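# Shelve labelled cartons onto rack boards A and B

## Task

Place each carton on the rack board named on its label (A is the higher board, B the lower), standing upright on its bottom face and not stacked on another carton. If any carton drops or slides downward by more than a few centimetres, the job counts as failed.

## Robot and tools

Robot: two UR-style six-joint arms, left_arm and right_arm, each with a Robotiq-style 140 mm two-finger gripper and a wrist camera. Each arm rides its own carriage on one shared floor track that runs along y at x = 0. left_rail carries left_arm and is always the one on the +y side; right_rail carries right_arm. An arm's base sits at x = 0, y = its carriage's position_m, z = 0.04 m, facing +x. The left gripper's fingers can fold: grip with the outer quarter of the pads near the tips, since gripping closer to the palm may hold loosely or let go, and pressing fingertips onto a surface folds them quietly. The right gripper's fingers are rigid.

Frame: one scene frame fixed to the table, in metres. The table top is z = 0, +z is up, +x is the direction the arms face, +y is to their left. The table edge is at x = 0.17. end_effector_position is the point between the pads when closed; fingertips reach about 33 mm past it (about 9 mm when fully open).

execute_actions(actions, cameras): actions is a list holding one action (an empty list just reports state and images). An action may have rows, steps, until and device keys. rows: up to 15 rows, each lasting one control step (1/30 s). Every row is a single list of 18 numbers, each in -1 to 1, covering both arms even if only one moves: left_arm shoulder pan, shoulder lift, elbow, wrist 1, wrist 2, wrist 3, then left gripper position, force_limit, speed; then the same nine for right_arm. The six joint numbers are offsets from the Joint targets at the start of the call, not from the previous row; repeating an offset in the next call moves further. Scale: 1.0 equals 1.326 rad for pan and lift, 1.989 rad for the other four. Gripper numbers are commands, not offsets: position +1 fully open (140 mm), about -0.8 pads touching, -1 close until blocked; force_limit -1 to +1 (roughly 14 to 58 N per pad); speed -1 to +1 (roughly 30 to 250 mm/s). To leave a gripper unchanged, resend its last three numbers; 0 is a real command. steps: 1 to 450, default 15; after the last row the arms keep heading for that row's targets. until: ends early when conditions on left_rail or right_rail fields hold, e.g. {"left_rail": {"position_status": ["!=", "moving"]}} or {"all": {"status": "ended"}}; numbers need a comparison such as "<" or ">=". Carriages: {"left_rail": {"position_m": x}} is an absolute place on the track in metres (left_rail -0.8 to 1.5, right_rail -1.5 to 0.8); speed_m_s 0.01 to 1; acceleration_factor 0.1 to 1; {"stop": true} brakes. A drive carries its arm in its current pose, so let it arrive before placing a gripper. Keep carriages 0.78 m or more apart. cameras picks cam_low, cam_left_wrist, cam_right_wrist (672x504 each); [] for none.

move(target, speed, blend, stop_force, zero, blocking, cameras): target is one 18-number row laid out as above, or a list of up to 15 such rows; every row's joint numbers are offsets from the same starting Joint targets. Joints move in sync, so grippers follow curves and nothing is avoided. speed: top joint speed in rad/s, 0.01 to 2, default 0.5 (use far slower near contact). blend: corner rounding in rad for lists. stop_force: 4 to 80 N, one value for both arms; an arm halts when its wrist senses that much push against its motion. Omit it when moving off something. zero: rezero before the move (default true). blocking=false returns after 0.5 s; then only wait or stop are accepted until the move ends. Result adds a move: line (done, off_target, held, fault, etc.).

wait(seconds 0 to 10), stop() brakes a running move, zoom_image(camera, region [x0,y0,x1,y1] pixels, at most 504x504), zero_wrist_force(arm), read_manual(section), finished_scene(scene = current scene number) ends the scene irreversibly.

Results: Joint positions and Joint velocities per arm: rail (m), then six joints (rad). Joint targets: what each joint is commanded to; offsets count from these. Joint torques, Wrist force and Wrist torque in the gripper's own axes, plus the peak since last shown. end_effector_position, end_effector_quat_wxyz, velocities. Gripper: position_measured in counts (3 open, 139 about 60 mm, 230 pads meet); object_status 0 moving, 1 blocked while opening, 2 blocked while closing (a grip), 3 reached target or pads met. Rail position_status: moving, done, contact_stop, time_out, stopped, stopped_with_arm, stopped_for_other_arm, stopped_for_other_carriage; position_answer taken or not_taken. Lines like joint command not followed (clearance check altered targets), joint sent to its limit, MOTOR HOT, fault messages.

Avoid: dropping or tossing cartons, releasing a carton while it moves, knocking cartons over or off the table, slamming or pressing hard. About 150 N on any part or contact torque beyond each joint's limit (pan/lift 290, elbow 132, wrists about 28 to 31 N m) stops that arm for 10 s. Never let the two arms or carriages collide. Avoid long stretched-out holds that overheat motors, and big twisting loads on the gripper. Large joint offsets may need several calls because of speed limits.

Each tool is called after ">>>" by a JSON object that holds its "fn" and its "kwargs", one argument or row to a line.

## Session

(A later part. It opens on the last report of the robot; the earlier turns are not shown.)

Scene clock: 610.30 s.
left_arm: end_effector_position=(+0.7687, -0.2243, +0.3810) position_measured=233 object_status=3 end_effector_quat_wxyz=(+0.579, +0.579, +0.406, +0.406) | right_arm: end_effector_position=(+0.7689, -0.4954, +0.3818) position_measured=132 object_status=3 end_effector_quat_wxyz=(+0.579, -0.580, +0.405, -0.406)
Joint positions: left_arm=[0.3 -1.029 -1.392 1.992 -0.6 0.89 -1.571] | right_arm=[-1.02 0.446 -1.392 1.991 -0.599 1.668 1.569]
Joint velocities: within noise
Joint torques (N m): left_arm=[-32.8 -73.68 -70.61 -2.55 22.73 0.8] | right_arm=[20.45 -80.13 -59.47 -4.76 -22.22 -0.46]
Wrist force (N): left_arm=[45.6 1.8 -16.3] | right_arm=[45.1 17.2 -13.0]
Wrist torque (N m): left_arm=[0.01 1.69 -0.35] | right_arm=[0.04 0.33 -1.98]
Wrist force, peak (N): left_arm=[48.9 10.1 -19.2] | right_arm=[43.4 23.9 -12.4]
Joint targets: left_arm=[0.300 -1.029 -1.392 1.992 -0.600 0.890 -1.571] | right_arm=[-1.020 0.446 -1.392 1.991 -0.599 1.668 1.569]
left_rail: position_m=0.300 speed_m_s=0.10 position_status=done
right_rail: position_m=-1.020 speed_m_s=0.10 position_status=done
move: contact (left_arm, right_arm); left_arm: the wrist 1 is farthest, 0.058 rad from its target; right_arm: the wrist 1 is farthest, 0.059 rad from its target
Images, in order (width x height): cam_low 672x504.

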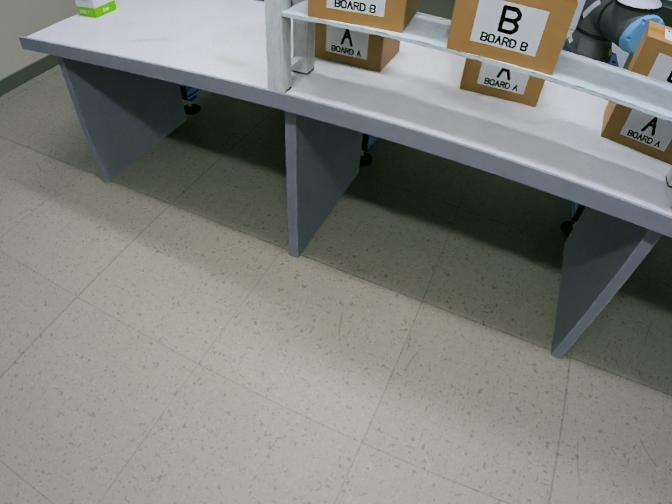

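>>> {"fn": "move", "kwargs": {
  "target": [
    [0,0.0011,0.0007,-0.0014,0,0,-1,-0.5,0,0,0.0011,0.0007,-0.0014,0,0,-0.03,-0.5,0],
    [0.0221,-0.0233,0.0189,-0.0032,0.0152,0,-1,-0.5,0,-0.0245,-0.0155,0.0132,-0.0028,-0.0165,0,-0.03,-0.5,0],
    [-0.1885,-0.1619,0.1137,-0.0057,-0.1252,0,-1,-0.5,0,0.0670,-0.1619,0.1142,-0.0062,0.0445,0,-0.03,-0.5,0],
    [-0.4410,-0.3594,0.1429,0.0967,-0.2935,0,-1,-0.5,0,0.2350,-0.3844,0.1540,0.1022,0.1565,0,-0.03,-0.5,0]
  ],
  "speed": [0.03,0.06,0.4,0.6],
  "blend": [0,0,0.03,0],
  "cameras": ["cam_low"]
}}

>>> {"fn": "execute_actions", "kwargs": {
  "actions": [
    {"left_rail":{"position_m":1.138,"speed_m_s":0.5,"acceleration_factor":0.5},"right_rail":{"position_m":-0.182,"speed_m_s":0.5,"acceleration_factor":0.5},"steps":200,"until":{"all":{"status":"ended"}}}
  ]
}}

Scene clock: 640.10 s.
left_arm: end_effector_position=(+0.4792, -0.1690, +0.4600) position_measured=233 object_status=3 end_effector_quat_wxyz=(+0.579, +0.579, +0.406, +0.405) | right_arm: end_effector_position=(+0.4388, -0.5510, +0.4603) position_measured=132 object_status=3 end_effector_quat_wxyz=(+0.579, -0.580, +0.405, -0.406)
Joint positions: left_arm=[0.3 -1.614 -1.868 2.276 -0.408 0.307 -1.571] | right_arm=[-1.02 0.758 -1.902 2.297 -0.396 1.979 1.569]
Joint velocities: within noise
Joint torques (N m): left_arm=[-18.89 -37.62 -36.17 2.11 -2.1 0.76] | right_arm=[13.11 -29.16 -33.67 1.01 4.23 -0.58]
Wrist force (N): left_arm=[0.4 0.0 0.1] | right_arm=[2.0 8.8 3.0]
Wrist torque (N m): left_arm=[0.07 0.01 -0.30] | right_arm=[1.29 -0.64 -0.38]
Wrist force, peak (N): left_arm=[50.0 23.8 -21.8] | right_arm=[45.3 17.4 -12.8]
Joint targets: left_arm=[0.300 -1.614 -1.868 2.276 -0.408 0.306 -1.571] | right_arm=[-1.020 0.758 -1.902 2.297 -0.396 1.979 1.569]
left_rail: position_m=0.300 speed_m_s=0.10 position_status=done
right_rail: position_m=-1.020 speed_m_s=0.10 position_status=done
move: done
Images, in order (width x height): cam_low 672x504.

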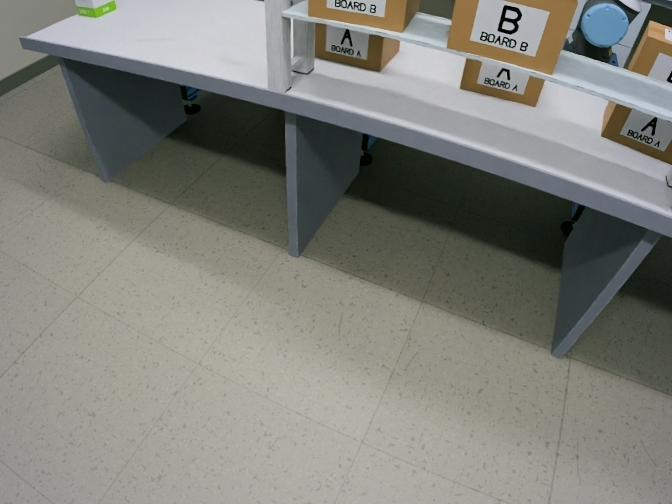

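Scene clock: 643.53 s.
left_arm: end_effector_position=(+0.4791, +0.6690, +0.4601) position_measured=233 object_status=3 end_effector_quat_wxyz=(+0.579, +0.579, +0.406, +0.405) end_effector_velocity=(+0.000, +0.001, +0.000) end_effector_angular_velocity=(-0.001, +0.000, +0.000) | right_arm: end_effector_position=(+0.4387, +0.2869, +0.4603) position_measured=132 object_status=3 end_effector_quat_wxyz=(+0.579, -0.580, +0.405, -0.406) end_effector_velocity=(+0.000, +0.001, +0.000) end_effector_angular_velocity=(-0.001, -0.001, +0.002)
Joint positions: left_arm=[1.138 -1.614 -1.868 2.276 -0.408 0.306 -1.571] | right_arm=[-0.182 0.758 -1.902 2.297 -0.396 1.979 1.569]
Joint velocities: left_arm=[0.001 0 -0.001 0 0 0 0] | right_arm=[0.001 0 0 0 0 -0.001 -0.001]
Joint torques (N m): left_arm=[-3.8 -16.92 -43.22 0.76 -1.95 0.54] | right_arm=[5.32 -23.29 -42.6 -0.15 2.72 -0.21]
Wrist force (N): left_arm=[0.3 0.2 -0.2] | right_arm=[2.0 8.6 3.3]
Wrist torque (N m): left_arm=[0.11 0.04 -0.30] | right_arm=[1.25 -0.62 -0.38]
Wrist force, peak (N): left_arm=[-1.3 0.1 0.3] | right_arm=[2.7 8.9 3.1]
Joint targets: left_arm=[1.138 -1.614 -1.868 2.276 -0.408 0.306 -1.571] | right_arm=[-0.182 0.758 -1.902 2.297 -0.396 1.979 1.569]
Tool commands: left_gripper/position=-1.0 left_gripper/force_limit=-0.5 left_gripper/speed=+0.0 right_gripper/position=-0.03 right_gripper/force_limit=-0.5 right_gripper/speed=+0.0
left_rail: position_m=1.138 speed_m_s=0.50 position_status=done
right_rail: position_m=-0.182 speed_m_s=0.50 position_status=done
camera_calibration:
cam_left_wrist: T_world_to_cam=[[-0.0176609, 0.00452674, 0.999834, -0.445554], [-0.639951, -0.768376, -0.0078252, 0.820376], [0.768213, -0.639983, 0.0164671, 0.235302], [0, 0, 0, 1]] pos_world=[0.33637, 0.782963, 0.448024]
cam_right_wrist: T_world_to_cam=[[-0.0188509, 0.015144, -0.999708, 0.471105], [-0.616719, 0.786831, 0.0235484, 0.035771], [0.786958, 0.616983, -0.0054929, -0.343625], [0, 0, 0, 1]] pos_world=[0.30136, 0.17673, 0.468237]

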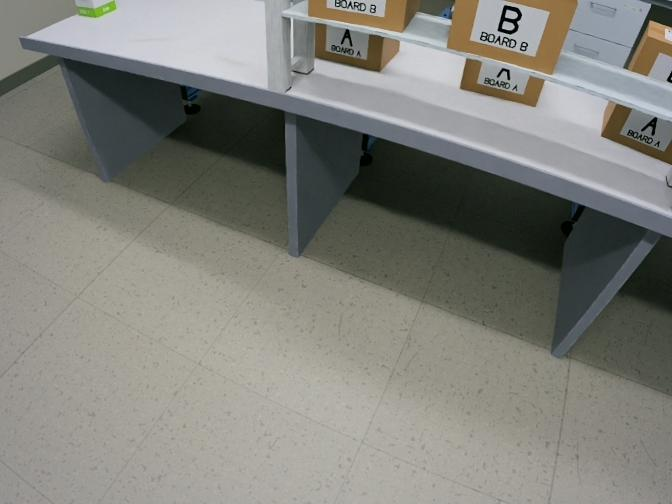

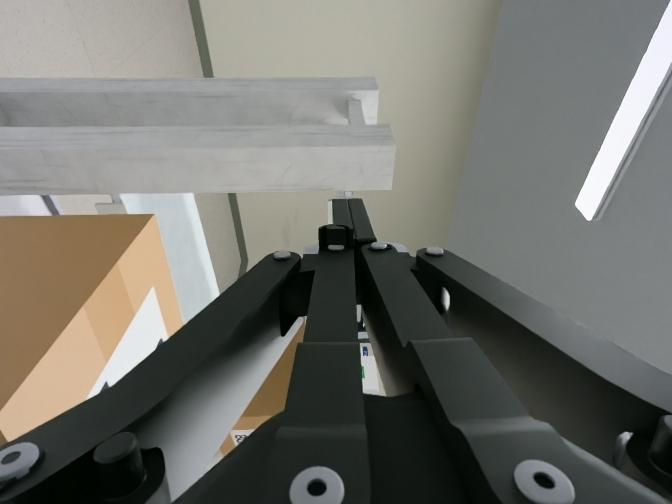

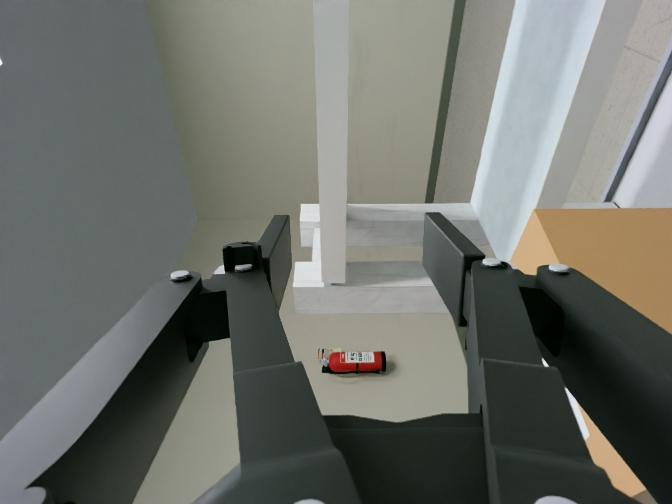

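>>> {"fn": "move", "kwargs": {
  "target": [
    [0,0.1601,0.0919,-0.1986,0,0,-1,-0.5,0,0,0.1628,0.0942,-0.2023,0,0,-0.03,-0.5,0],
    [0.0046,0.2317,0.0469,-0.2014,0.0030,0,-1,-0.5,0,0.0795,0.2401,0.0480,-0.2075,0.0534,0,-0.03,-0.5,0]
  ],
  "speed": [0.4,0.05]
}}

Scene clock: 662.03 s.
left_arm: end_effector_position=(+0.4792, +0.6145, +0.3003) position_measured=233 object_status=3 end_effector_quat_wxyz=(+0.579, +0.579, +0.406, +0.405) | right_arm: end_effector_position=(+0.4389, +0.3414, +0.2997) position_measured=132 object_status=3 end_effector_quat_wxyz=(+0.579, -0.580, +0.405, -0.406)
Joint positions: left_arm=[1.138 -1.608 -1.561 2.369 -0.808 0.312 -1.571] | right_arm=[-0.182 0.863 -1.584 2.393 -0.808 2.085 1.569]
Joint velocities: within noise
Joint torques (N m): left_arm=[10.3 -13.68 -46.55 -3.87 4.97 0.91] | right_arm=[11.72 -23.86 -39.29 -6.59 3.72 -0.32]
Wrist force (N): left_arm=[5.8 3.1 -2.2] | right_arm=[2.0 9.6 2.4]
Wrist torque (N m): left_arm=[-0.09 0.22 -0.36] | right_arm=[1.46 -0.63 -0.35]
Wrist force, peak (N): left_arm=[5.4 4.2 -2.5] | right_arm=[2.6 10.6 2.9]
Joint targets: left_arm=[1.138 -1.608 -1.561 2.369 -0.808 0.312 -1.571] | right_arm=[-0.182 0.863 -1.583 2.393 -0.808 2.085 1.569]
left_rail: position_m=1.138 speed_m_s=0.50 position_status=done
right_rail: position_m=-0.182 speed_m_s=0.50 position_status=done
move: done
camera_calibration:
cam_left_wrist: T_world_to_cam=[[-0.017659, 0.00458666, 0.999834, -0.285629], [-0.639839, -0.76847, -0.00777549, 0.777341], [0.768306, -0.63987, 0.0165051, 0.20288], [0, 0, 0, 1]] pos_world=[0.336455, 0.72849, 0.288277]
cam_right_wrist: T_world_to_cam=[[-0.0195898, 0.0143386, -0.999705, 0.310304], [-0.616073, 0.787342, 0.023365, -0.00359853], [0.787445, 0.616349, -0.00659025, -0.377976], [0, 0, 0, 1]] pos_world=[0.301497, 0.231349, 0.307806]

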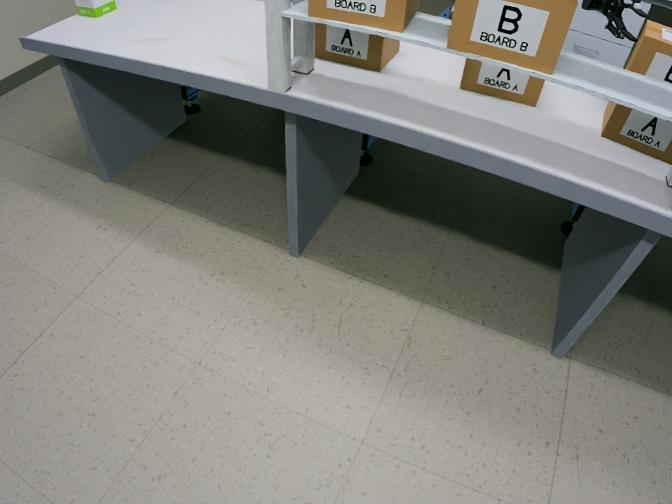

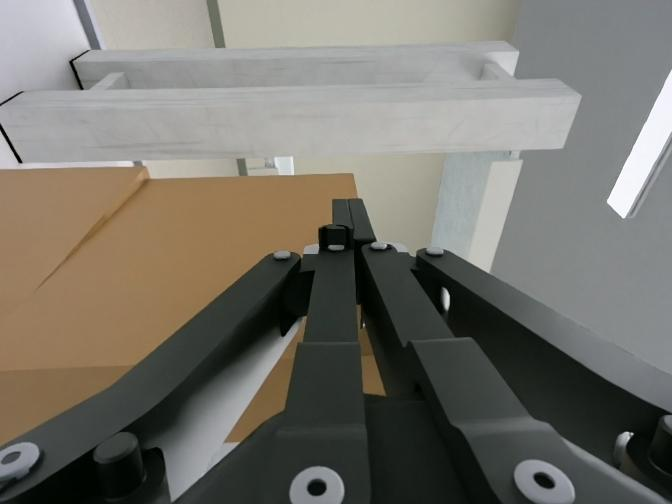

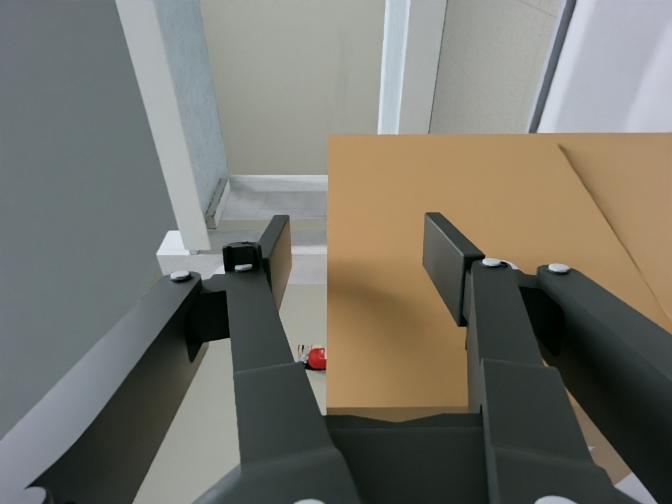

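>>> {"fn": "move", "kwargs": {
  "target": [
    [-0.0043,-0.0715,0.0451,0.0025,-0.0030,0,-1,-0.5,0,-0.0796,-0.0778,0.0460,0.0049,-0.0532,0,-0.03,-0.5,0],
    [0.0383,0.0080,0.0390,-0.0444,0.0254,0,-1,-0.5,0,-0.0857,0.0029,0.0416,-0.0445,-0.0572,0,-0.03,-0.5,0]
  ],
  "speed": [0.2,0.2],
  "blend": [0.02,0],
  "cameras": []
}}

>>> {"fn": "execute_actions", "kwargs": {
  "actions": [
    {"left_rail":{"position_m":1.114,"speed_m_s":0.1,"acceleration_factor":0.2},"right_rail":{"position_m":-0.206,"speed_m_s":0.1,"acceleration_factor":0.2},"steps":100,"until":{"all":{"status":"ended"}}}
  ],
  "cameras": ["cam_right_wrist","cam_left_wrist"]
}}

Scene clock: 691.30 s.
left_arm: end_effector_position=(+0.4992, +0.6545, +0.2671) position_measured=233 object_status=3 end_effector_quat_wxyz=(+0.579, +0.579, +0.406, +0.405) | right_arm: end_effector_position=(+0.4589, +0.3018, +0.2678) position_measured=132 object_status=3 end_effector_quat_wxyz=(+0.579, -0.579, +0.405, -0.406)
Joint positions: left_arm=[1.138 -1.557 -1.551 2.447 -0.896 0.363 -1.571] | right_arm=[-0.182 0.75 -1.58 2.475 -0.897 1.972 1.569]
Joint velocities: within noise
Joint torques (N m): left_arm=[14.85 -10.27 -43.53 -3.94 2.38 1.57] | right_arm=[-17.02 -19.01 -35.6 -6.55 -3.07 -0.47]
Wrist force (N): left_arm=[-0.1 0.0 -0.3] | right_arm=[2.1 9.0 3.2]
Wrist torque (N m): left_arm=[0.07 0.15 -0.30] | right_arm=[1.38 -0.62 -0.36]
Wrist force, peak (N): left_arm=[6.1 3.9 -3.2] | right_arm=[2.0 9.8 3.7]
Joint targets: left_arm=[1.138 -1.557 -1.550 2.447 -0.896 0.363 -1.571] | right_arm=[-0.182 0.750 -1.580 2.475 -0.897 1.972 1.569]
left_rail: position_m=1.138 speed_m_s=0.50 position_status=done
right_rail: position_m=-0.182 speed_m_s=0.50 position_status=done
move: done
No camera images: "cameras" was empty.

Scene clock: 692.37 s.
left_arm: end_effector_position=(+0.4992, +0.6305, +0.2671) position_measured=233 object_status=3 end_effector_quat_wxyz=(+0.579, +0.579, +0.406, +0.405) | right_arm: end_effector_position=(+0.4589, +0.2778, +0.2678) position_measured=132 object_status=3 end_effector_quat_wxyz=(+0.579, -0.579, +0.405, -0.406)
Joint positions: left_arm=[1.114 -1.557 -1.55 2.447 -0.896 0.363 -1.571] | right_arm=[-0.206 0.75 -1.58 2.475 -0.897 1.972 1.569]
Joint velocities: within noise
Joint torques (N m): left_arm=[9.12 -15.04 -40.13 -3.42 2.01 1.15] | right_arm=[-15.81 -20.18 -31.08 -6.64 -2.32 -0.5]
Wrist force (N): left_arm=[-0.2 -0.2 -0.1] | right_arm=[1.8 9.1 3.2]
Wrist torque (N m): left_arm=[0.02 0.16 -0.30] | right_arm=[1.41 -0.56 -0.37]
Wrist force, peak (N): left_arm=[1.1 0.0 -0.7] | right_arm=[2.7 9.2 3.1]
Joint targets: left_arm=[1.114 -1.557 -1.550 2.447 -0.896 0.363 -1.571] | right_arm=[-0.206 0.750 -1.580 2.475 -0.897 1.972 1.569]
Tool commands: left_gripper/position=-1.0 left_gripper/force_limit=-0.5 left_gripper/speed=+0.0 right_gripper/position=-0.03 right_gripper/force_limit=-0.5 right_gripper/speed=+0.0
left_rail: position_m=1.114 speed_m_s=0.10 position_status=done
right_rail: position_m=-0.206 speed_m_s=0.10 position_status=done
camera_calibration:
cam_left_wrist: T_world_to_cam=[[-0.0176626, 0.00471899, 0.999833, -0.252186], [-0.639641, -0.768636, -0.00767183, 0.802177], [0.768471, -0.63967, 0.0165946, 0.198019], [0, 0, 0, 1]] pos_world=[0.356479, 0.744438, 0.255012]
cam_right_wrist: T_world_to_cam=[[-0.0182347, 0.0157171, -0.99971, 0.278674], [-0.616216, 0.787223, 0.0236162, 0.0595264], [0.787366, 0.616468, -0.00466961, -0.35529], [0, 0, 0, 1]] pos_world=[0.321506, 0.167784, 0.275528]
Images, in order (width x height): cam_left_wrist 672x504, cam_right_wrist 672x504.

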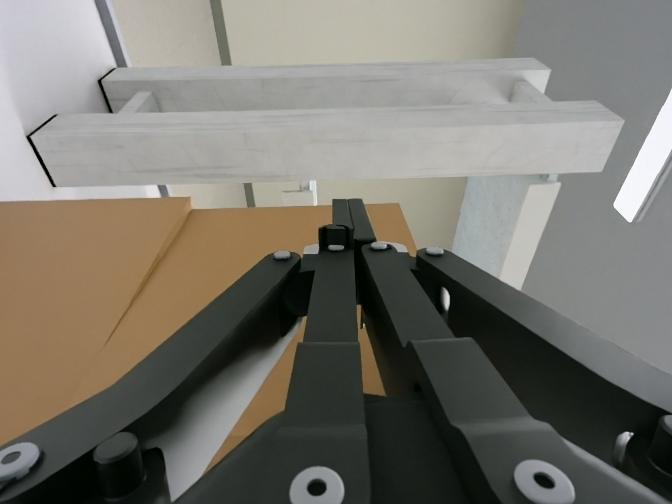

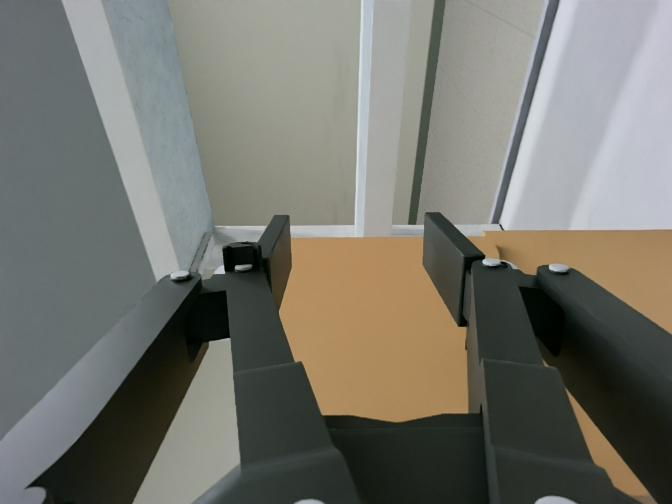

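>>> {"fn": "move", "kwargs": {
  "target": [-0.0012,0.0457,-0.0334,0.0025,-0.0009,0,-1,-0.5,0,0.0566,0.0503,-0.0341,0.0016,0.0376,0,-0.03,-0.5,0],
  "speed": 0.05,
  "cameras": ["cam_right_wrist"]
}}

Scene clock: 703.10 s.
left_arm: end_effector_position=(+0.4992, +0.5906, +0.2674) position_measured=233 object_status=3 end_effector_quat_wxyz=(+0.580, +0.579, +0.406, +0.405) | right_arm: end_effector_position=(+0.4589, +0.3173, +0.2665) position_measured=132 object_status=3 end_effector_quat_wxyz=(+0.579, -0.580, +0.405, -0.406)
Joint positions: left_arm=[1.114 -1.559 -1.49 2.38 -0.891 0.361 -1.571] | right_arm=[-0.206 0.825 -1.513 2.408 -0.894 2.046 1.569]
Joint velocities: within noise
Joint torques (N m): left_arm=[-16.2 -20.85 -45.09 1.79 -0.66 1.7] | right_arm=[10.79 -24.88 -35.47 0.91 3.48 -0.56]
Wrist force (N): left_arm=[5.7 3.4 -1.3] | right_arm=[2.3 9.2 2.7]
Wrist torque (N m): left_arm=[-0.09 0.34 -0.37] | right_arm=[1.37 -0.64 -0.28]
Wrist force, peak (N): left_arm=[8.1 4.0 -2.9] | right_arm=[2.7 9.6 3.2]
Joint targets: left_arm=[1.114 -1.559 -1.490 2.380 -0.891 0.361 -1.571] | right_arm=[-0.206 0.825 -1.513 2.407 -0.894 2.046 1.569]
left_rail: position_m=1.114 speed_m_s=0.10 position_status=done
right_rail: position_m=-0.206 speed_m_s=0.10 position_status=done
move: done
camera_calibration:
cam_right_wrist: T_world_to_cam=[[-0.0197095, 0.0142511, -0.999704, 0.277952], [-0.616382, 0.787101, 0.0233725, 0.0286025], [0.787201, 0.61666, -0.0067293, -0.379024], [0, 0, 0, 1]] pos_world=[0.321476, 0.207255, 0.274651]
Images, in order (width x height): cam_right_wrist 672x504.

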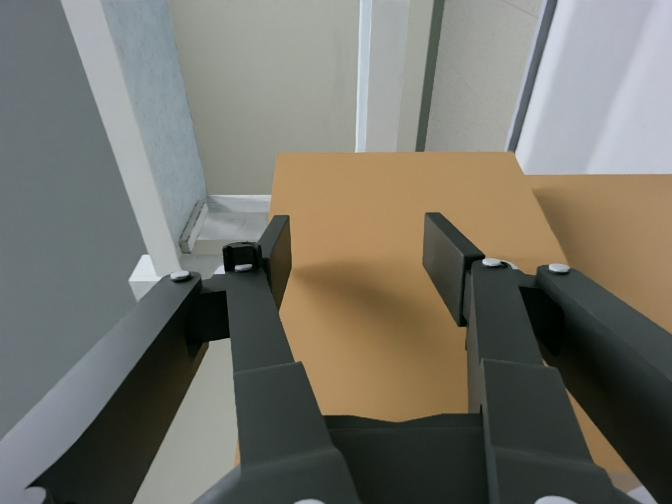

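>>> {"fn": "move", "kwargs": {
  "target": [0,0,0,0,0,0,-1,-0.5,0,0.0283,0.0252,-0.0170,0.0008,0.0188,0,-0.03,-0.5,0],
  "speed": 0.02,
  "stop_force": 15,
  "cameras": []
}}

Scene clock: 710.43 s.
left_arm: end_effector_position=(+0.4992, +0.5905, +0.2674) position_measured=233 object_status=3 end_effector_quat_wxyz=(+0.580, +0.579, +0.406, +0.405) | right_arm: end_effector_position=(+0.4580, +0.3272, +0.2657) position_measured=132 object_status=3 end_effector_quat_wxyz=(+0.578, -0.580, +0.405, -0.406)
Joint positions: left_arm=[1.114 -1.559 -1.49 2.38 -0.891 0.361 -1.571] | right_arm=[-0.206 0.843 -1.497 2.391 -0.893 2.064 1.569]
Joint velocities: within noise
Joint torques (N m): left_arm=[-18.07 -16.19 -36.57 -0.08 3.77 1.51] | right_arm=[-11.28 -47.57 -23.92 -2.05 -7.53 -0.37]
Wrist force (N): left_arm=[9.6 5.0 -1.9] | right_arm=[13.0 5.9 -3.4]
Wrist torque (N m): left_arm=[-0.12 0.55 -0.39] | right_arm=[1.69 -0.56 0.11]
Wrist force, peak (N): left_arm=[10.2 5.8 -2.1] | right_arm=[16.8 4.8 -5.8]
Joint targets: left_arm=[1.114 -1.559 -1.490 2.380 -0.891 0.361 -1.571] | right_arm=[-0.206 0.843 -1.497 2.391 -0.893 2.064 1.569]
left_rail: position_m=1.114 speed_m_s=0.10 position_status=done
right_rail: position_m=-0.206 speed_m_s=0.10 position_status=done
move: contact (right_arm); right_arm: the shoulder pan is farthest, 0.020 rad from its target
No camera images: "cameras" was empty.

>>> {"fn": "move", "kwargs": {
  "target": [-0.0001,0.0029,-0.0021,0.0002,-0.0001,0,-1,-0.5,0,0.0036,0.0032,-0.0021,0.0001,0.0024,0,-0.03,-0.5,0],
  "speed": 0.02,
  "cameras": ["cam_right_wrist","cam_left_wrist"]
}}

Scene clock: 733.17 s.
left_arm: end_effector_position=(+0.4992, +0.5882, +0.2673) position_measured=233 object_status=3 end_effector_quat_wxyz=(+0.579, +0.579, +0.406, +0.405) | right_arm: end_effector_position=(+0.4578, +0.3296, +0.2655) position_measured=132 object_status=3 end_effector_quat_wxyz=(+0.578, -0.580, +0.405, -0.406)
Joint positions: left_arm=[1.114 -1.559 -1.486 2.376 -0.891 0.361 -1.571] | right_arm=[-0.206 0.847 -1.493 2.387 -0.893 2.069 1.569]
Joint velocities: within noise
Joint torques (N m): left_arm=[-31.78 -5.17 -56.66 -0.01 8.1 1.38] | right_arm=[27.47 -15.01 -47.53 1.03 -4.67 -0.14]
Wrist force (N): left_arm=[41.0 21.3 -16.0] | right_arm=[38.9 -6.2 -20.8]
Wrist torque (N m): left_arm=[-0.41 1.54 -0.61] | right_arm=[2.10 -0.05 0.63]
Wrist force, peak (N): left_arm=[41.0 21.3 -16.0] | right_arm=[38.9 -6.2 -20.8]
Joint targets: left_arm=[1.114 -1.559 -1.486 2.376 -0.891 0.361 -1.571] | right_arm=[-0.206 0.848 -1.493 2.387 -0.893 2.069 1.569]
left_rail: position_m=1.114 speed_m_s=0.10 position_status=done
right_rail: position_m=-0.206 speed_m_s=0.10 position_status=done
move: done
camera_calibration:
cam_left_wrist: T_world_to_cam=[[-0.0176734, 0.00546094, 0.999829, -0.252639], [-0.639313, -0.768914, -0.00710108, 0.769458], [0.768743, -0.639329, 0.0170806, 0.170514], [0, 0, 0, 1]] pos_world=[0.356379, 0.702041, 0.255147]
cam_right_wrist: T_world_to_cam=[[-0.0202072, 0.0136569, -0.999703, 0.277153], [-0.616213, 0.787237, 0.0232101, 0.0182083], [0.78732, 0.616499, -0.0074923, -0.38553], [0, 0, 0, 1]] pos_world=[0.320356, 0.219559, 0.273759]
Images, in order (width x height): cam_left_wrist 672x504, cam_right_wrist 672x504.

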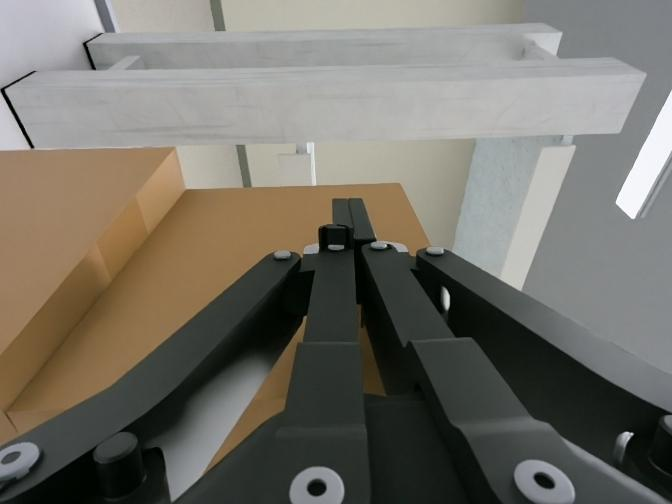

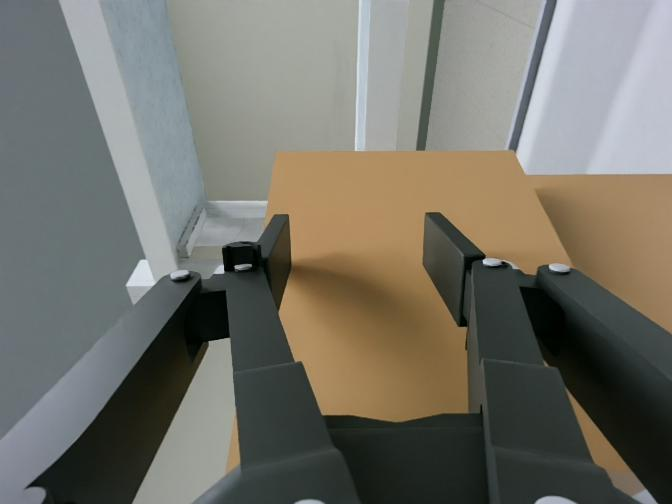

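>>> {"fn": "move", "kwargs": {
  "target": [
    [0,-0.0706,-0.0219,0.0689,0,0,-1,-0.5,0,0,-0.0712,-0.0220,0.0695,0,0,-0.03,-0.5,0],
    [0,-0.1290,-0.0486,0.1346,0,0,-1,-0.5,0,0,-0.1301,-0.0490,0.1357,0,0,-0.03,-0.5,0]
  ],
  "speed": 0.1,
  "blend": [0.01,0]
}}

Scene clock: 743.77 s.
left_arm: end_effector_position=(+0.4991, +0.5880, +0.3781) position_measured=233 object_status=3 end_effector_quat_wxyz=(+0.580, +0.579, +0.406, +0.405) | right_arm: end_effector_position=(+0.4580, +0.3300, +0.3761) position_measured=132 object_status=3 end_effector_quat_wxyz=(+0.578, -0.580, +0.405, -0.406)
Joint positions: left_arm=[1.114 -1.559 -1.657 2.28 -0.624 0.361 -1.571] | right_arm=[-0.206 0.848 -1.665 2.29 -0.623 2.069 1.569]
Joint velocities: within noise
Joint torques (N m): left_arm=[-36.2 -55.81 -79.13 -2.37 15.15 2] | right_arm=[18.31 -39.93 -61.33 -2.81 -8.78 -0.5]
Wrist force (N): left_arm=[40.4 -12.8 -6.1] | right_arm=[38.2 14.4 -17.0]
Wrist torque (N m): left_arm=[0.38 1.58 -0.18] | right_arm=[1.70 -0.05 0.44]
Wrist force, peak (N): left_arm=[53.5 -13.6 -8.0] | right_arm=[49.8 14.1 -23.5]
Joint targets: left_arm=[1.114 -1.559 -1.657 2.279 -0.623 0.361 -1.571] | right_arm=[-0.206 0.848 -1.665 2.290 -0.623 2.069 1.569]
left_rail: position_m=1.114 speed_m_s=0.10 position_status=done
right_rail: position_m=-0.206 speed_m_s=0.10 position_status=done
move: done
camera_calibration:
cam_left_wrist: T_world_to_cam=[[-0.0176732, 0.0054994, 0.999829, -0.363453], [-0.639407, -0.768836, -0.00707346, 0.770064], [0.768665, -0.639423, 0.0171042, 0.168617], [0, 0, 0, 1]] pos_world=[0.356351, 0.701869, 0.365953]
cam_right_wrist: T_world_to_cam=[[-0.0202198, 0.0136422, -0.999702, 0.387729], [-0.616312, 0.78716, 0.0232072, 0.0155118], [0.787242, 0.616598, -0.00750836, -0.385112], [0, 0, 0, 1]] pos_world=[0.320576, 0.21996, 0.384362]

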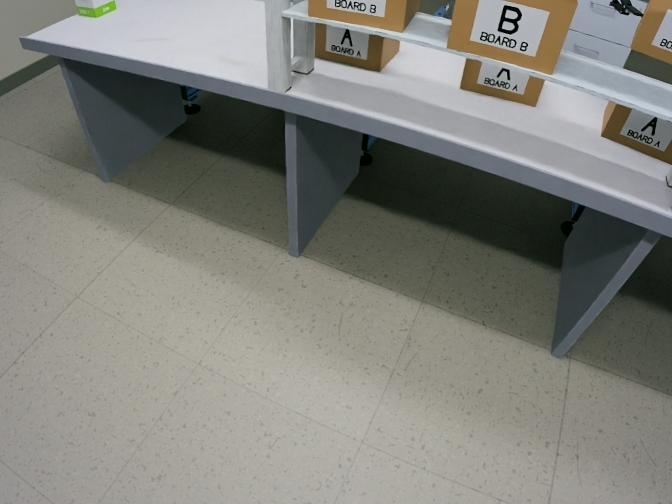

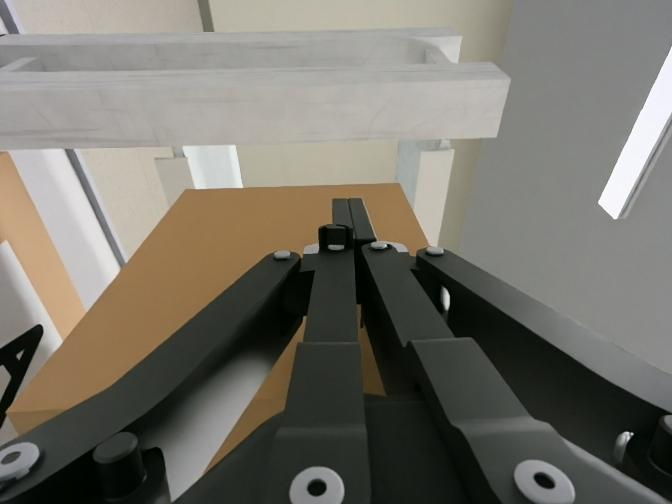

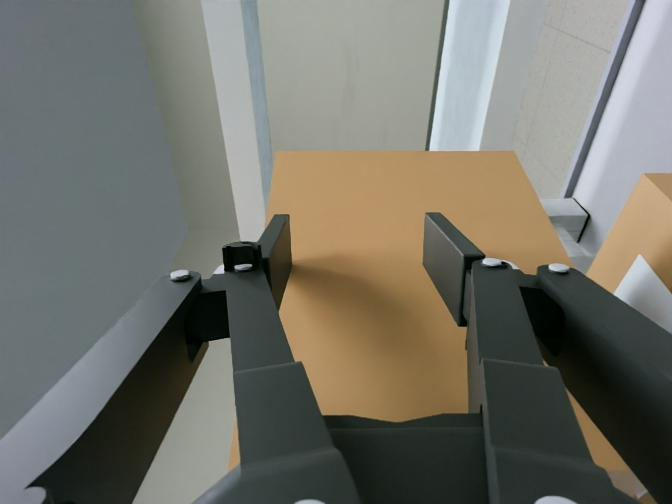

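>>> {"fn": "execute_actions", "kwargs": {
  "actions": [
    {"left_rail":{"position_m":0.965,"speed_m_s":0.1,"acceleration_factor":0.15},"right_rail":{"position_m":-0.355,"speed_m_s":0.1,"acceleration_factor":0.15},"steps":200,"until":{"all":{"status":"ended"}}}
  ],
  "cameras": []
}}

>>> {"fn": "move", "kwargs": {
  "target": [
    [0.0662,0.0228,-0.0136,-0.0016,0.0441,0,-1,-0.5,0,-0.0488,0.0186,-0.0111,-0.0013,-0.0326,0,-0.03,-0.5,0],
    [0.1287,0.0475,-0.0294,-0.0023,0.0858,0,-1,-0.5,0,-0.0933,0.0398,-0.0242,-0.0023,-0.0622,0,-0.03,-0.5,0],
    [0.1877,0.0744,-0.0472,-0.0024,0.1251,0,-1,-0.5,0,-0.1332,0.0636,-0.0396,-0.0028,-0.0888,0,-0.03,-0.5,0],
    [0.2431,0.1028,-0.0670,-0.0016,0.1621,0,-1,-0.5,0,-0.1691,0.0896,-0.0570,-0.0027,-0.1128,0,-0.03,-0.5,0],
    [0.2942,0.1322,-0.0884,0.0003,0.1961,0,-1,-0.5,0,-0.2014,0.1172,-0.0763,-0.0018,-0.1343,0,-0.03,-0.5,0],
    [0.3416,0.1627,-0.1115,0.0031,0.2277,0,-1,-0.5,0,-0.2302,0.1460,-0.0975,0.0002,-0.1535,0,-0.03,-0.5,0],
    [0.3854,0.1936,-0.1363,0.0072,0.2569,0,-1,-0.5,0,-0.2562,0.1755,-0.1203,0.0033,-0.1708,0,-0.03,-0.5,0],
    [0.4258,0.2255,-0.1627,0.0124,0.2839,0,-1,-0.5,0,-0.2792,0.2061,-0.1449,0.0075,-0.1861,0,-0.03,-0.5,0]
  ],
  "speed": 0.13,
  "blend": [0.015,0.015,0.015,0.015,0.015,0.015,0.015,0]
}}

Scene clock: 781.97 s.
left_arm: end_effector_position=(+0.4991, +0.4390, +0.3782) position_measured=233 object_status=3 end_effector_quat_wxyz=(+0.580, +0.579, +0.406, +0.405) | right_arm: end_effector_position=(+0.4580, +0.1811, +0.3762) position_measured=132 object_status=3 end_effector_quat_wxyz=(+0.578, -0.580, +0.405, -0.406)
Joint positions: left_arm=[0.965 -1.559 -1.657 2.279 -0.623 0.361 -1.571] | right_arm=[-0.355 0.848 -1.665 2.29 -0.623 2.069 1.569]
Joint velocities: within noise
Joint torques (N m): left_arm=[-29.55 -34.56 -71.18 -3.49 8.12 1.89] | right_arm=[5.16 -39.88 -51.3 -3.68 -12.11 -0.24]
Wrist force (N): left_arm=[41.8 -12.9 -6.3] | right_arm=[39.3 14.2 -17.8]
Wrist torque (N m): left_arm=[0.37 1.62 -0.17] | right_arm=[1.69 0.01 0.46]
Wrist force, peak (N): left_arm=[42.5 -13.6 -6.3] | right_arm=[39.9 14.7 -18.1]
Joint targets: left_arm=[0.965 -1.559 -1.657 2.279 -0.623 0.361 -1.571] | right_arm=[-0.355 0.848 -1.665 2.290 -0.623 2.069 1.569]
Tool commands: left_gripper/position=-1.0 left_gripper/force_limit=-0.5 left_gripper/speed=+0.0 right_gripper/position=-0.03 right_gripper/force_limit=-0.5 right_gripper/speed=+0.0
left_rail: position_m=0.965 speed_m_s=0.10 position_status=done
right_rail: position_m=-0.355 speed_m_s=0.10 position_status=done
No camera images: "cameras" was empty.

Scene clock: 786.77 s.
left_arm: end_effector_position=(+0.7940, +0.4388, +0.3783) position_measured=233 object_status=3 end_effector_quat_wxyz=(+0.580, +0.579, +0.406, +0.405) | right_arm: end_effector_position=(+0.7527, +0.1816, +0.3760) position_measured=132 object_status=3 end_effector_quat_wxyz=(+0.578, -0.580, +0.405, -0.406)
Joint positions: left_arm=[0.965 -0.995 -1.358 1.956 -0.599 0.925 -1.571] | right_arm=[-0.355 0.478 -1.392 2.002 -0.608 1.699 1.569]
Joint velocities: within noise
Joint torques (N m): left_arm=[-26.24 -46.88 -77.92 -4.3 24.71 1.69] | right_arm=[12.51 -49.27 -60.36 -3 -20.86 -0.39]
Wrist force (N): left_arm=[44.5 -12.0 -6.6] | right_arm=[42.1 15.7 -19.1]
Wrist torque (N m): left_arm=[0.38 1.70 -0.19] | right_arm=[1.57 0.00 0.23]
Wrist force, peak (N): left_arm=[47.3 -12.2 -7.0] | right_arm=[44.9 15.9 -20.7]
Joint targets: left_arm=[0.965 -0.994 -1.358 1.956 -0.599 0.925 -1.571] | right_arm=[-0.355 0.478 -1.392 2.001 -0.608 1.699 1.569]
left_rail: position_m=0.965 speed_m_s=0.10 position_status=done
right_rail: position_m=-0.355 speed_m_s=0.10 position_status=done
move: done
camera_calibration:
cam_left_wrist: T_world_to_cam=[[-0.0181359, 0.00529567, 0.999822, -0.357154], [-0.639503, -0.768752, -0.00752822, 0.844125], [0.768575, -0.639525, 0.0173286, -0.153359], [0, 0, 0, 1]] pos_world=[0.651211, 0.552737, 0.366103]
cam_right_wrist: T_world_to_cam=[[-0.0205965, 0.0141357, -0.999688, 0.395812], [-0.616271, 0.787174, 0.0238278, 0.313736], [0.787265, 0.616569, -0.00750158, -0.525621], [0, 0, 0, 1]] pos_world=[0.615302, 0.0715215, 0.38427]

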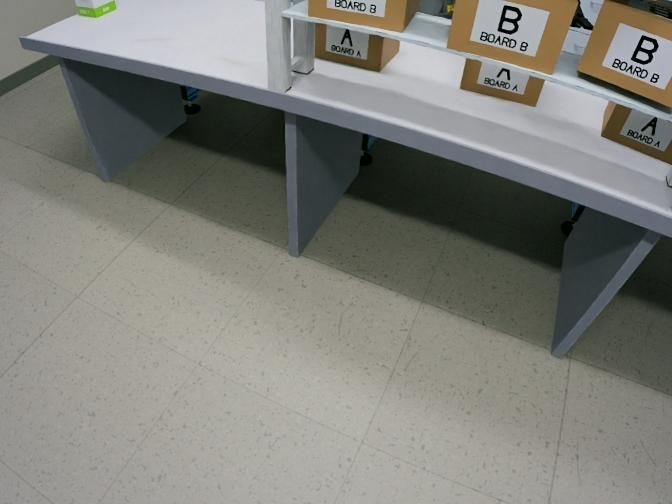

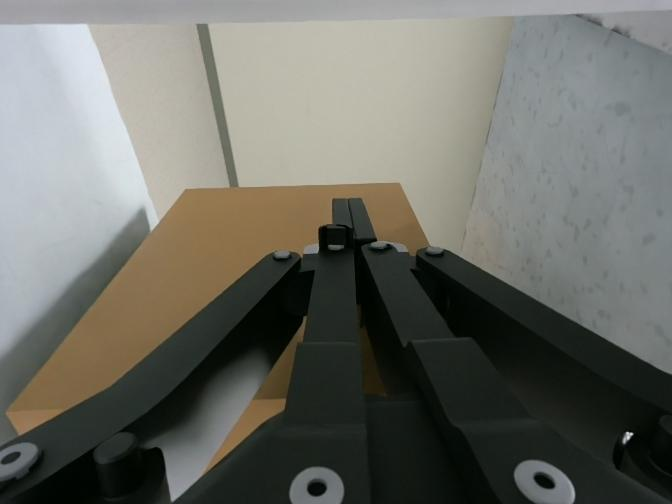

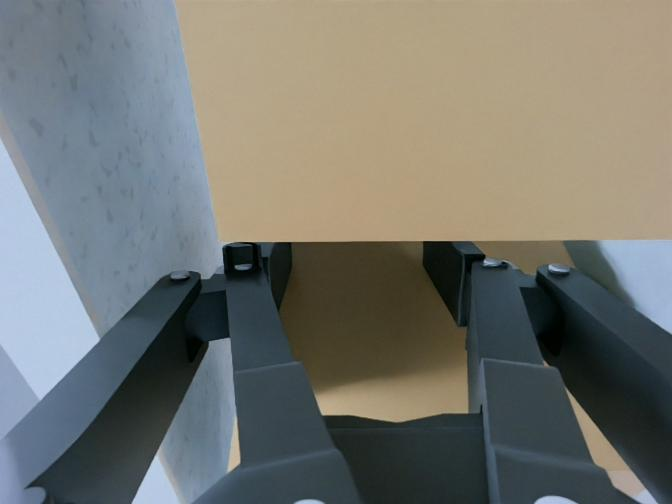

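>>> {"fn": "move", "kwargs": {
  "target": [0,0.0319,0.0189,-0.0405,0,0,-1,-0.5,0,0,0.0319,0.0189,-0.0405,0,0,-0.03,-0.5,0],
  "speed": 0.03,
  "stop_force": 8,
  "cameras": ["cam_low"]
}}

Scene clock: 795.87 s.
left_arm: end_effector_position=(+0.7938, +0.4394, +0.3558) position_measured=233 object_status=3 end_effector_quat_wxyz=(+0.580, +0.579, +0.406, +0.405) | right_arm: end_effector_position=(+0.7522, +0.1813, +0.3542) position_measured=132 object_status=3 end_effector_quat_wxyz=(+0.579, -0.580, +0.405, -0.406)
Joint positions: left_arm=[0.965 -0.994 -1.336 1.976 -0.641 0.925 -1.571] | right_arm=[-0.355 0.478 -1.37 2.021 -0.65 1.699 1.569]
Joint velocities: within noise
Joint torques (N m): left_arm=[-28.47 -86.92 -71.49 -3.36 20.43 1.86] | right_arm=[15.45 -70.75 -53.59 -2.62 -18.09 -0.77]
Wrist force (N): left_arm=[39.2 -6.9 -6.3] | right_arm=[38.0 10.5 -17.1]
Wrist torque (N m): left_arm=[0.28 1.47 -0.24] | right_arm=[1.14 -0.13 0.36]
Wrist force, peak (N): left_arm=[44.7 -12.4 -6.5] | right_arm=[42.5 15.7 -19.1]
Joint targets: left_arm=[0.965 -0.994 -1.336 1.976 -0.641 0.925 -1.571] | right_arm=[-0.355 0.478 -1.370 2.021 -0.650 1.699 1.569]
left_rail: position_m=0.965 speed_m_s=0.10 position_status=done
right_rail: position_m=-0.355 speed_m_s=0.10 position_status=done
move: contact (left_arm, right_arm); left_arm: the wrist 1 is farthest, 0.038 rad from its target; right_arm: the wrist 1 is farthest, 0.038 rad from its target
Images, in order (width x height): cam_low 672x504.

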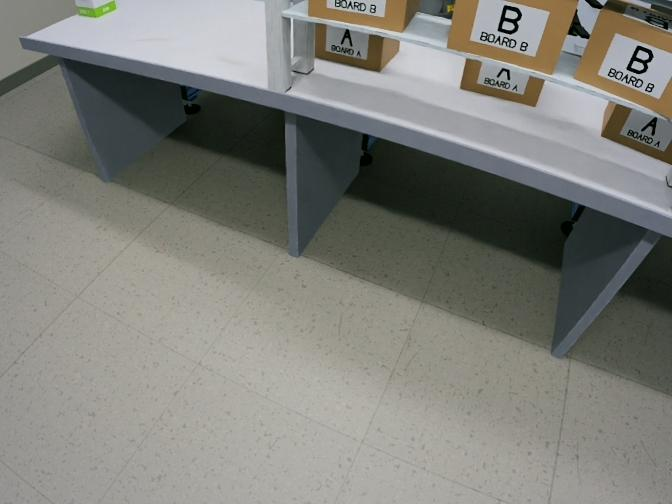

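>>> {"fn": "move", "kwargs": {
  "target": [
    [0,0.0018,0.0011,-0.0024,0,0,-1,-0.5,0,0,0.0018,0.0011,-0.0024,0,0,-0.03,-0.5,0],
    [0.0175,-0.0161,0.0154,-0.0042,0.0121,0,-1,-0.5,0,-0.0192,-0.0097,0.0093,-0.0032,-0.0125,0,-0.03,-0.5,0],
    [-0.2184,-0.1873,0.1216,0.0038,-0.1451,0,-1,-0.5,0,0.0812,-0.1406,0.0851,0.0082,0.0545,0,-0.03,-0.5,0],
    [-0.4674,-0.4016,0.1509,0.1173,-0.3112,0,-1,-0.5,0,0.2107,-0.4009,0.1390,0.1279,0.1408,0,-0.03,-0.5,0]
  ],
  "speed": [0.03,0.05,0.3,0.5],
  "blend": [0,0,0.03,0],
  "cameras": ["cam_low","cam_left_wrist","cam_right_wrist"]
}}

>>> {"fn": "zoom_image", "kwargs": {
  "camera": "cam_low",
  "region": [280, 0, 672, 180]
}}

Scene clock: 819.50 s.
left_arm: end_effector_position=(+0.4791, +0.4958, +0.4601) position_measured=233 object_status=3 end_effector_quat_wxyz=(+0.580, +0.579, +0.406, +0.405) | right_arm: end_effector_position=(+0.4394, +0.1135, +0.4595) position_measured=132 object_status=3 end_effector_quat_wxyz=(+0.579, -0.580, +0.405, -0.406)
Joint positions: left_arm=[0.965 -1.614 -1.868 2.276 -0.408 0.307 -1.571] | right_arm=[-0.355 0.757 -1.901 2.298 -0.396 1.979 1.569]
Joint velocities: within noise
Joint torques (N m): left_arm=[-15.19 -39.48 -35.35 1.8 -2.25 1.98] | right_arm=[11.22 -26.86 -33.05 0.14 3.63 -0.55]
Wrist force (N): left_arm=[0.2 -0.1 -0.1] | right_arm=[-1.0 9.0 2.1]
Wrist torque (N m): left_arm=[0.03 0.06 -0.30] | right_arm=[1.34 0.04 -0.38]
Wrist force, peak (N): left_arm=[44.3 27.2 -18.8] | right_arm=[41.9 -10.2 -22.3]
Joint targets: left_arm=[0.965 -1.614 -1.868 2.276 -0.408 0.307 -1.571] | right_arm=[-0.355 0.757 -1.901 2.298 -0.396 1.979 1.569]
left_rail: position_m=0.965 speed_m_s=0.10 position_status=done
right_rail: position_m=-0.355 speed_m_s=0.10 position_status=done
move: done
camera_calibration:
cam_left_wrist: T_world_to_cam=[[-0.0176405, 0.00498439, 0.999832, -0.445046], [-0.640118, -0.76824, -0.00746406, 0.687214], [0.768074, -0.640142, 0.0167428, 0.124485], [0, 0, 0, 1]] pos_world=[0.336433, 0.609852, 0.448016]
cam_right_wrist: T_world_to_cam=[[-0.0194338, 0.0145991, -0.999705, 0.473238], [-0.615761, 0.787583, 0.0234715, 0.172154], [0.787693, 0.616035, -0.0063162, -0.237055], [0, 0, 0, 1]] pos_world=[0.301929, 0.00353981, 0.46756]

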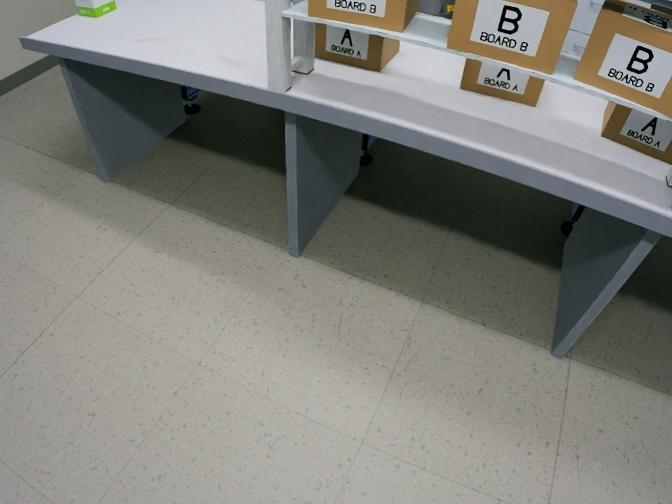

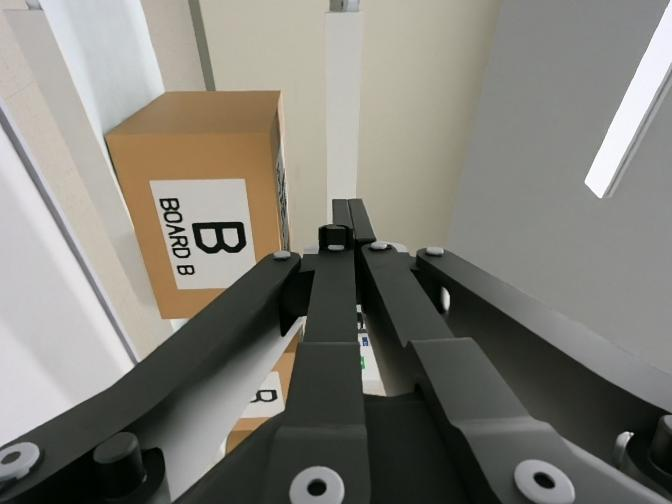

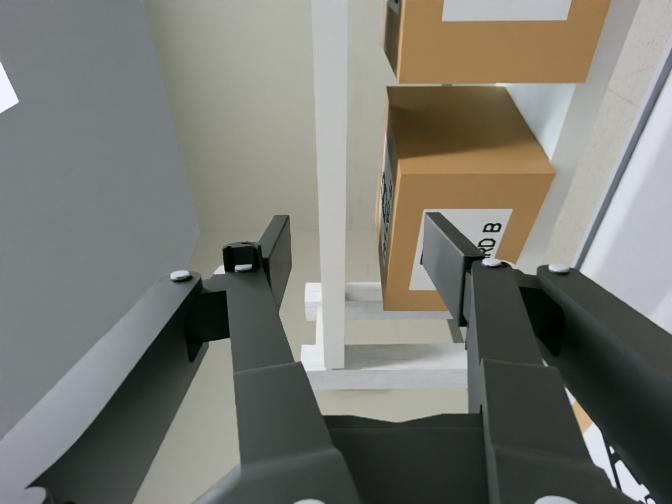

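Scaled by 1.286.

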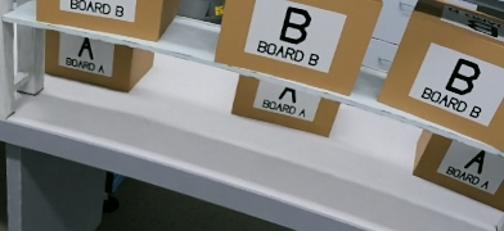

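>>> {"fn": "execute_actions", "kwargs": {
  "actions": [
    {"left_rail":{"position_m":1.115,"speed_m_s":0.5,"acceleration_factor":0.5},"right_rail":{"position_m":-0.205,"speed_m_s":0.5,"acceleration_factor":0.5},"steps":150,"until":{"all":{"status":"ended"}}}
  ]
}}

Scene clock: 861.00 s.
left_arm: end_effector_position=(+0.4790, +0.6458, +0.4602) position_measured=233 object_status=3 end_effector_quat_wxyz=(+0.580, +0.579, +0.406, +0.405) end_effector_velocity=(-0.001, +0.000, +0.000) end_effector_angular_velocity=(+0.002, +0.000, -0.002) | right_arm: end_effector_position=(+0.4393, +0.2634, +0.4596) position_measured=132 object_status=3 end_effector_quat_wxyz=(+0.579, -0.580, +0.405, -0.406) end_effector_velocity=(+0.000, +0.000, +0.001) end_effector_angular_velocity=(+0.002, +0.000, -0.002)
Joint positions: left_arm=[1.115 -1.614 -1.868 2.276 -0.408 0.307 -1.571] | right_arm=[-0.205 0.757 -1.901 2.298 -0.396 1.979 1.569]
Joint velocities: left_arm=[0.001 -0.002 0 0 0.001 0 0.001] | right_arm=[0.001 -0.001 -0.001 0 0 0.001 0.001]
Joint torques (N m): left_arm=[-4.61 -30.31 -41.52 -0.12 -1.83 1.92] | right_arm=[11.21 -15.05 -40.66 -0.4 3.2 -0.78]
Wrist force (N): left_arm=[0.2 -0.1 0.0] | right_arm=[-0.5 9.2 2.0]
Wrist torque (N m): left_arm=[0.06 0.07 -0.30] | right_arm=[1.37 -0.06 -0.38]
Wrist force, peak (N): left_arm=[-1.3 0.0 0.3] | right_arm=[-1.7 9.3 2.4]
Joint targets: left_arm=[1.115 -1.614 -1.868 2.276 -0.408 0.307 -1.571] | right_arm=[-0.205 0.757 -1.901 2.298 -0.396 1.979 1.569]
Tool commands: left_gripper/position=-1.0 left_gripper/force_limit=-0.5 left_gripper/speed=+0.0 right_gripper/position=-0.03 right_gripper/force_limit=-0.5 right_gripper/speed=+0.0
left_rail: position_m=1.115 speed_m_s=0.50 position_status=done
right_rail: position_m=-0.205 speed_m_s=0.50 position_status=done
camera_calibration:
cam_left_wrist: T_world_to_cam=[[-0.0176384, 0.00502928, 0.999832, -0.445884], [-0.640131, -0.76823, -0.0074285, 0.802363], [0.768063, -0.640154, 0.0167698, 0.220542], [0, 0, 0, 1]] pos_world=[0.336363, 0.759823, 0.448071]
cam_right_wrist: T_world_to_cam=[[-0.0193979, 0.014633, -0.999705, 0.471087], [-0.615776, 0.787572, 0.0234762, 0.0540486], [0.787683, 0.616049, -0.00626659, -0.329315], [0, 0, 0, 1]] pos_world=[0.301815, 0.153413, 0.467615]

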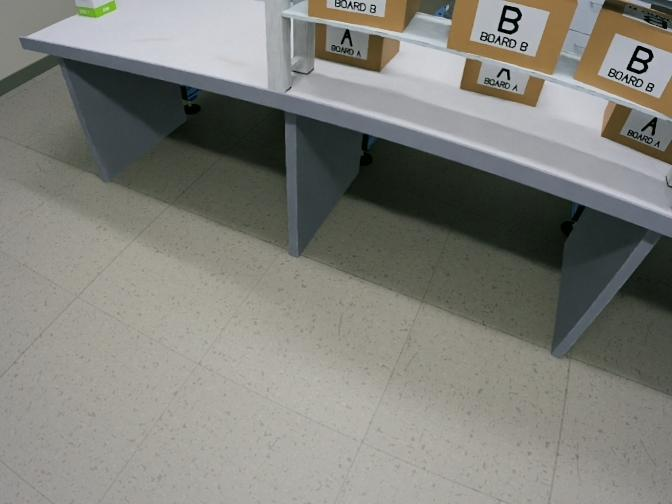

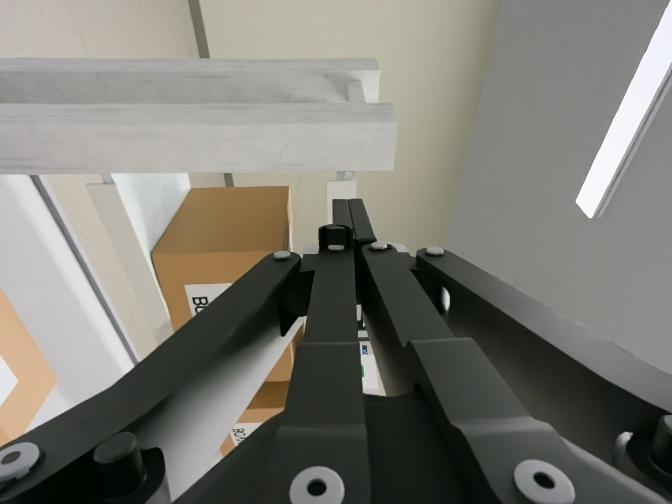

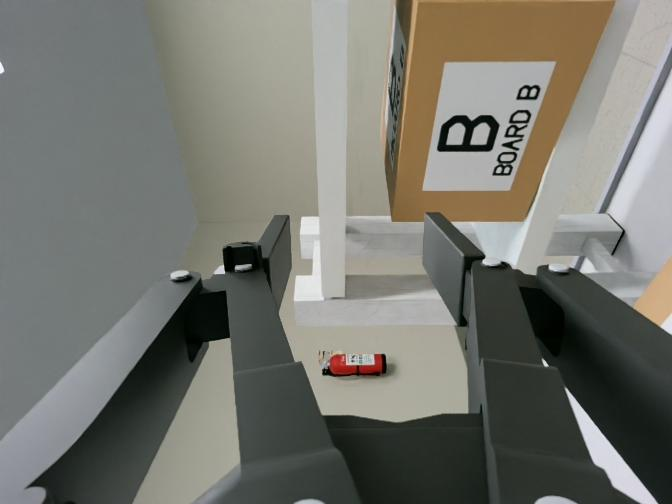

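>>> {"fn": "zoom_image", "kwargs": {
  "camera": "cam_low",
  "region": [272, 0, 672, 200]
}}

Scaled by 1.260.

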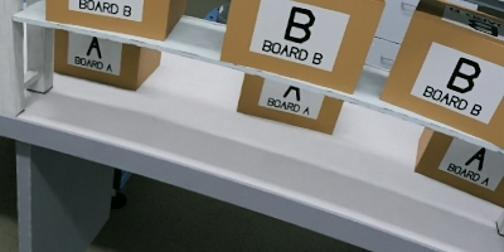

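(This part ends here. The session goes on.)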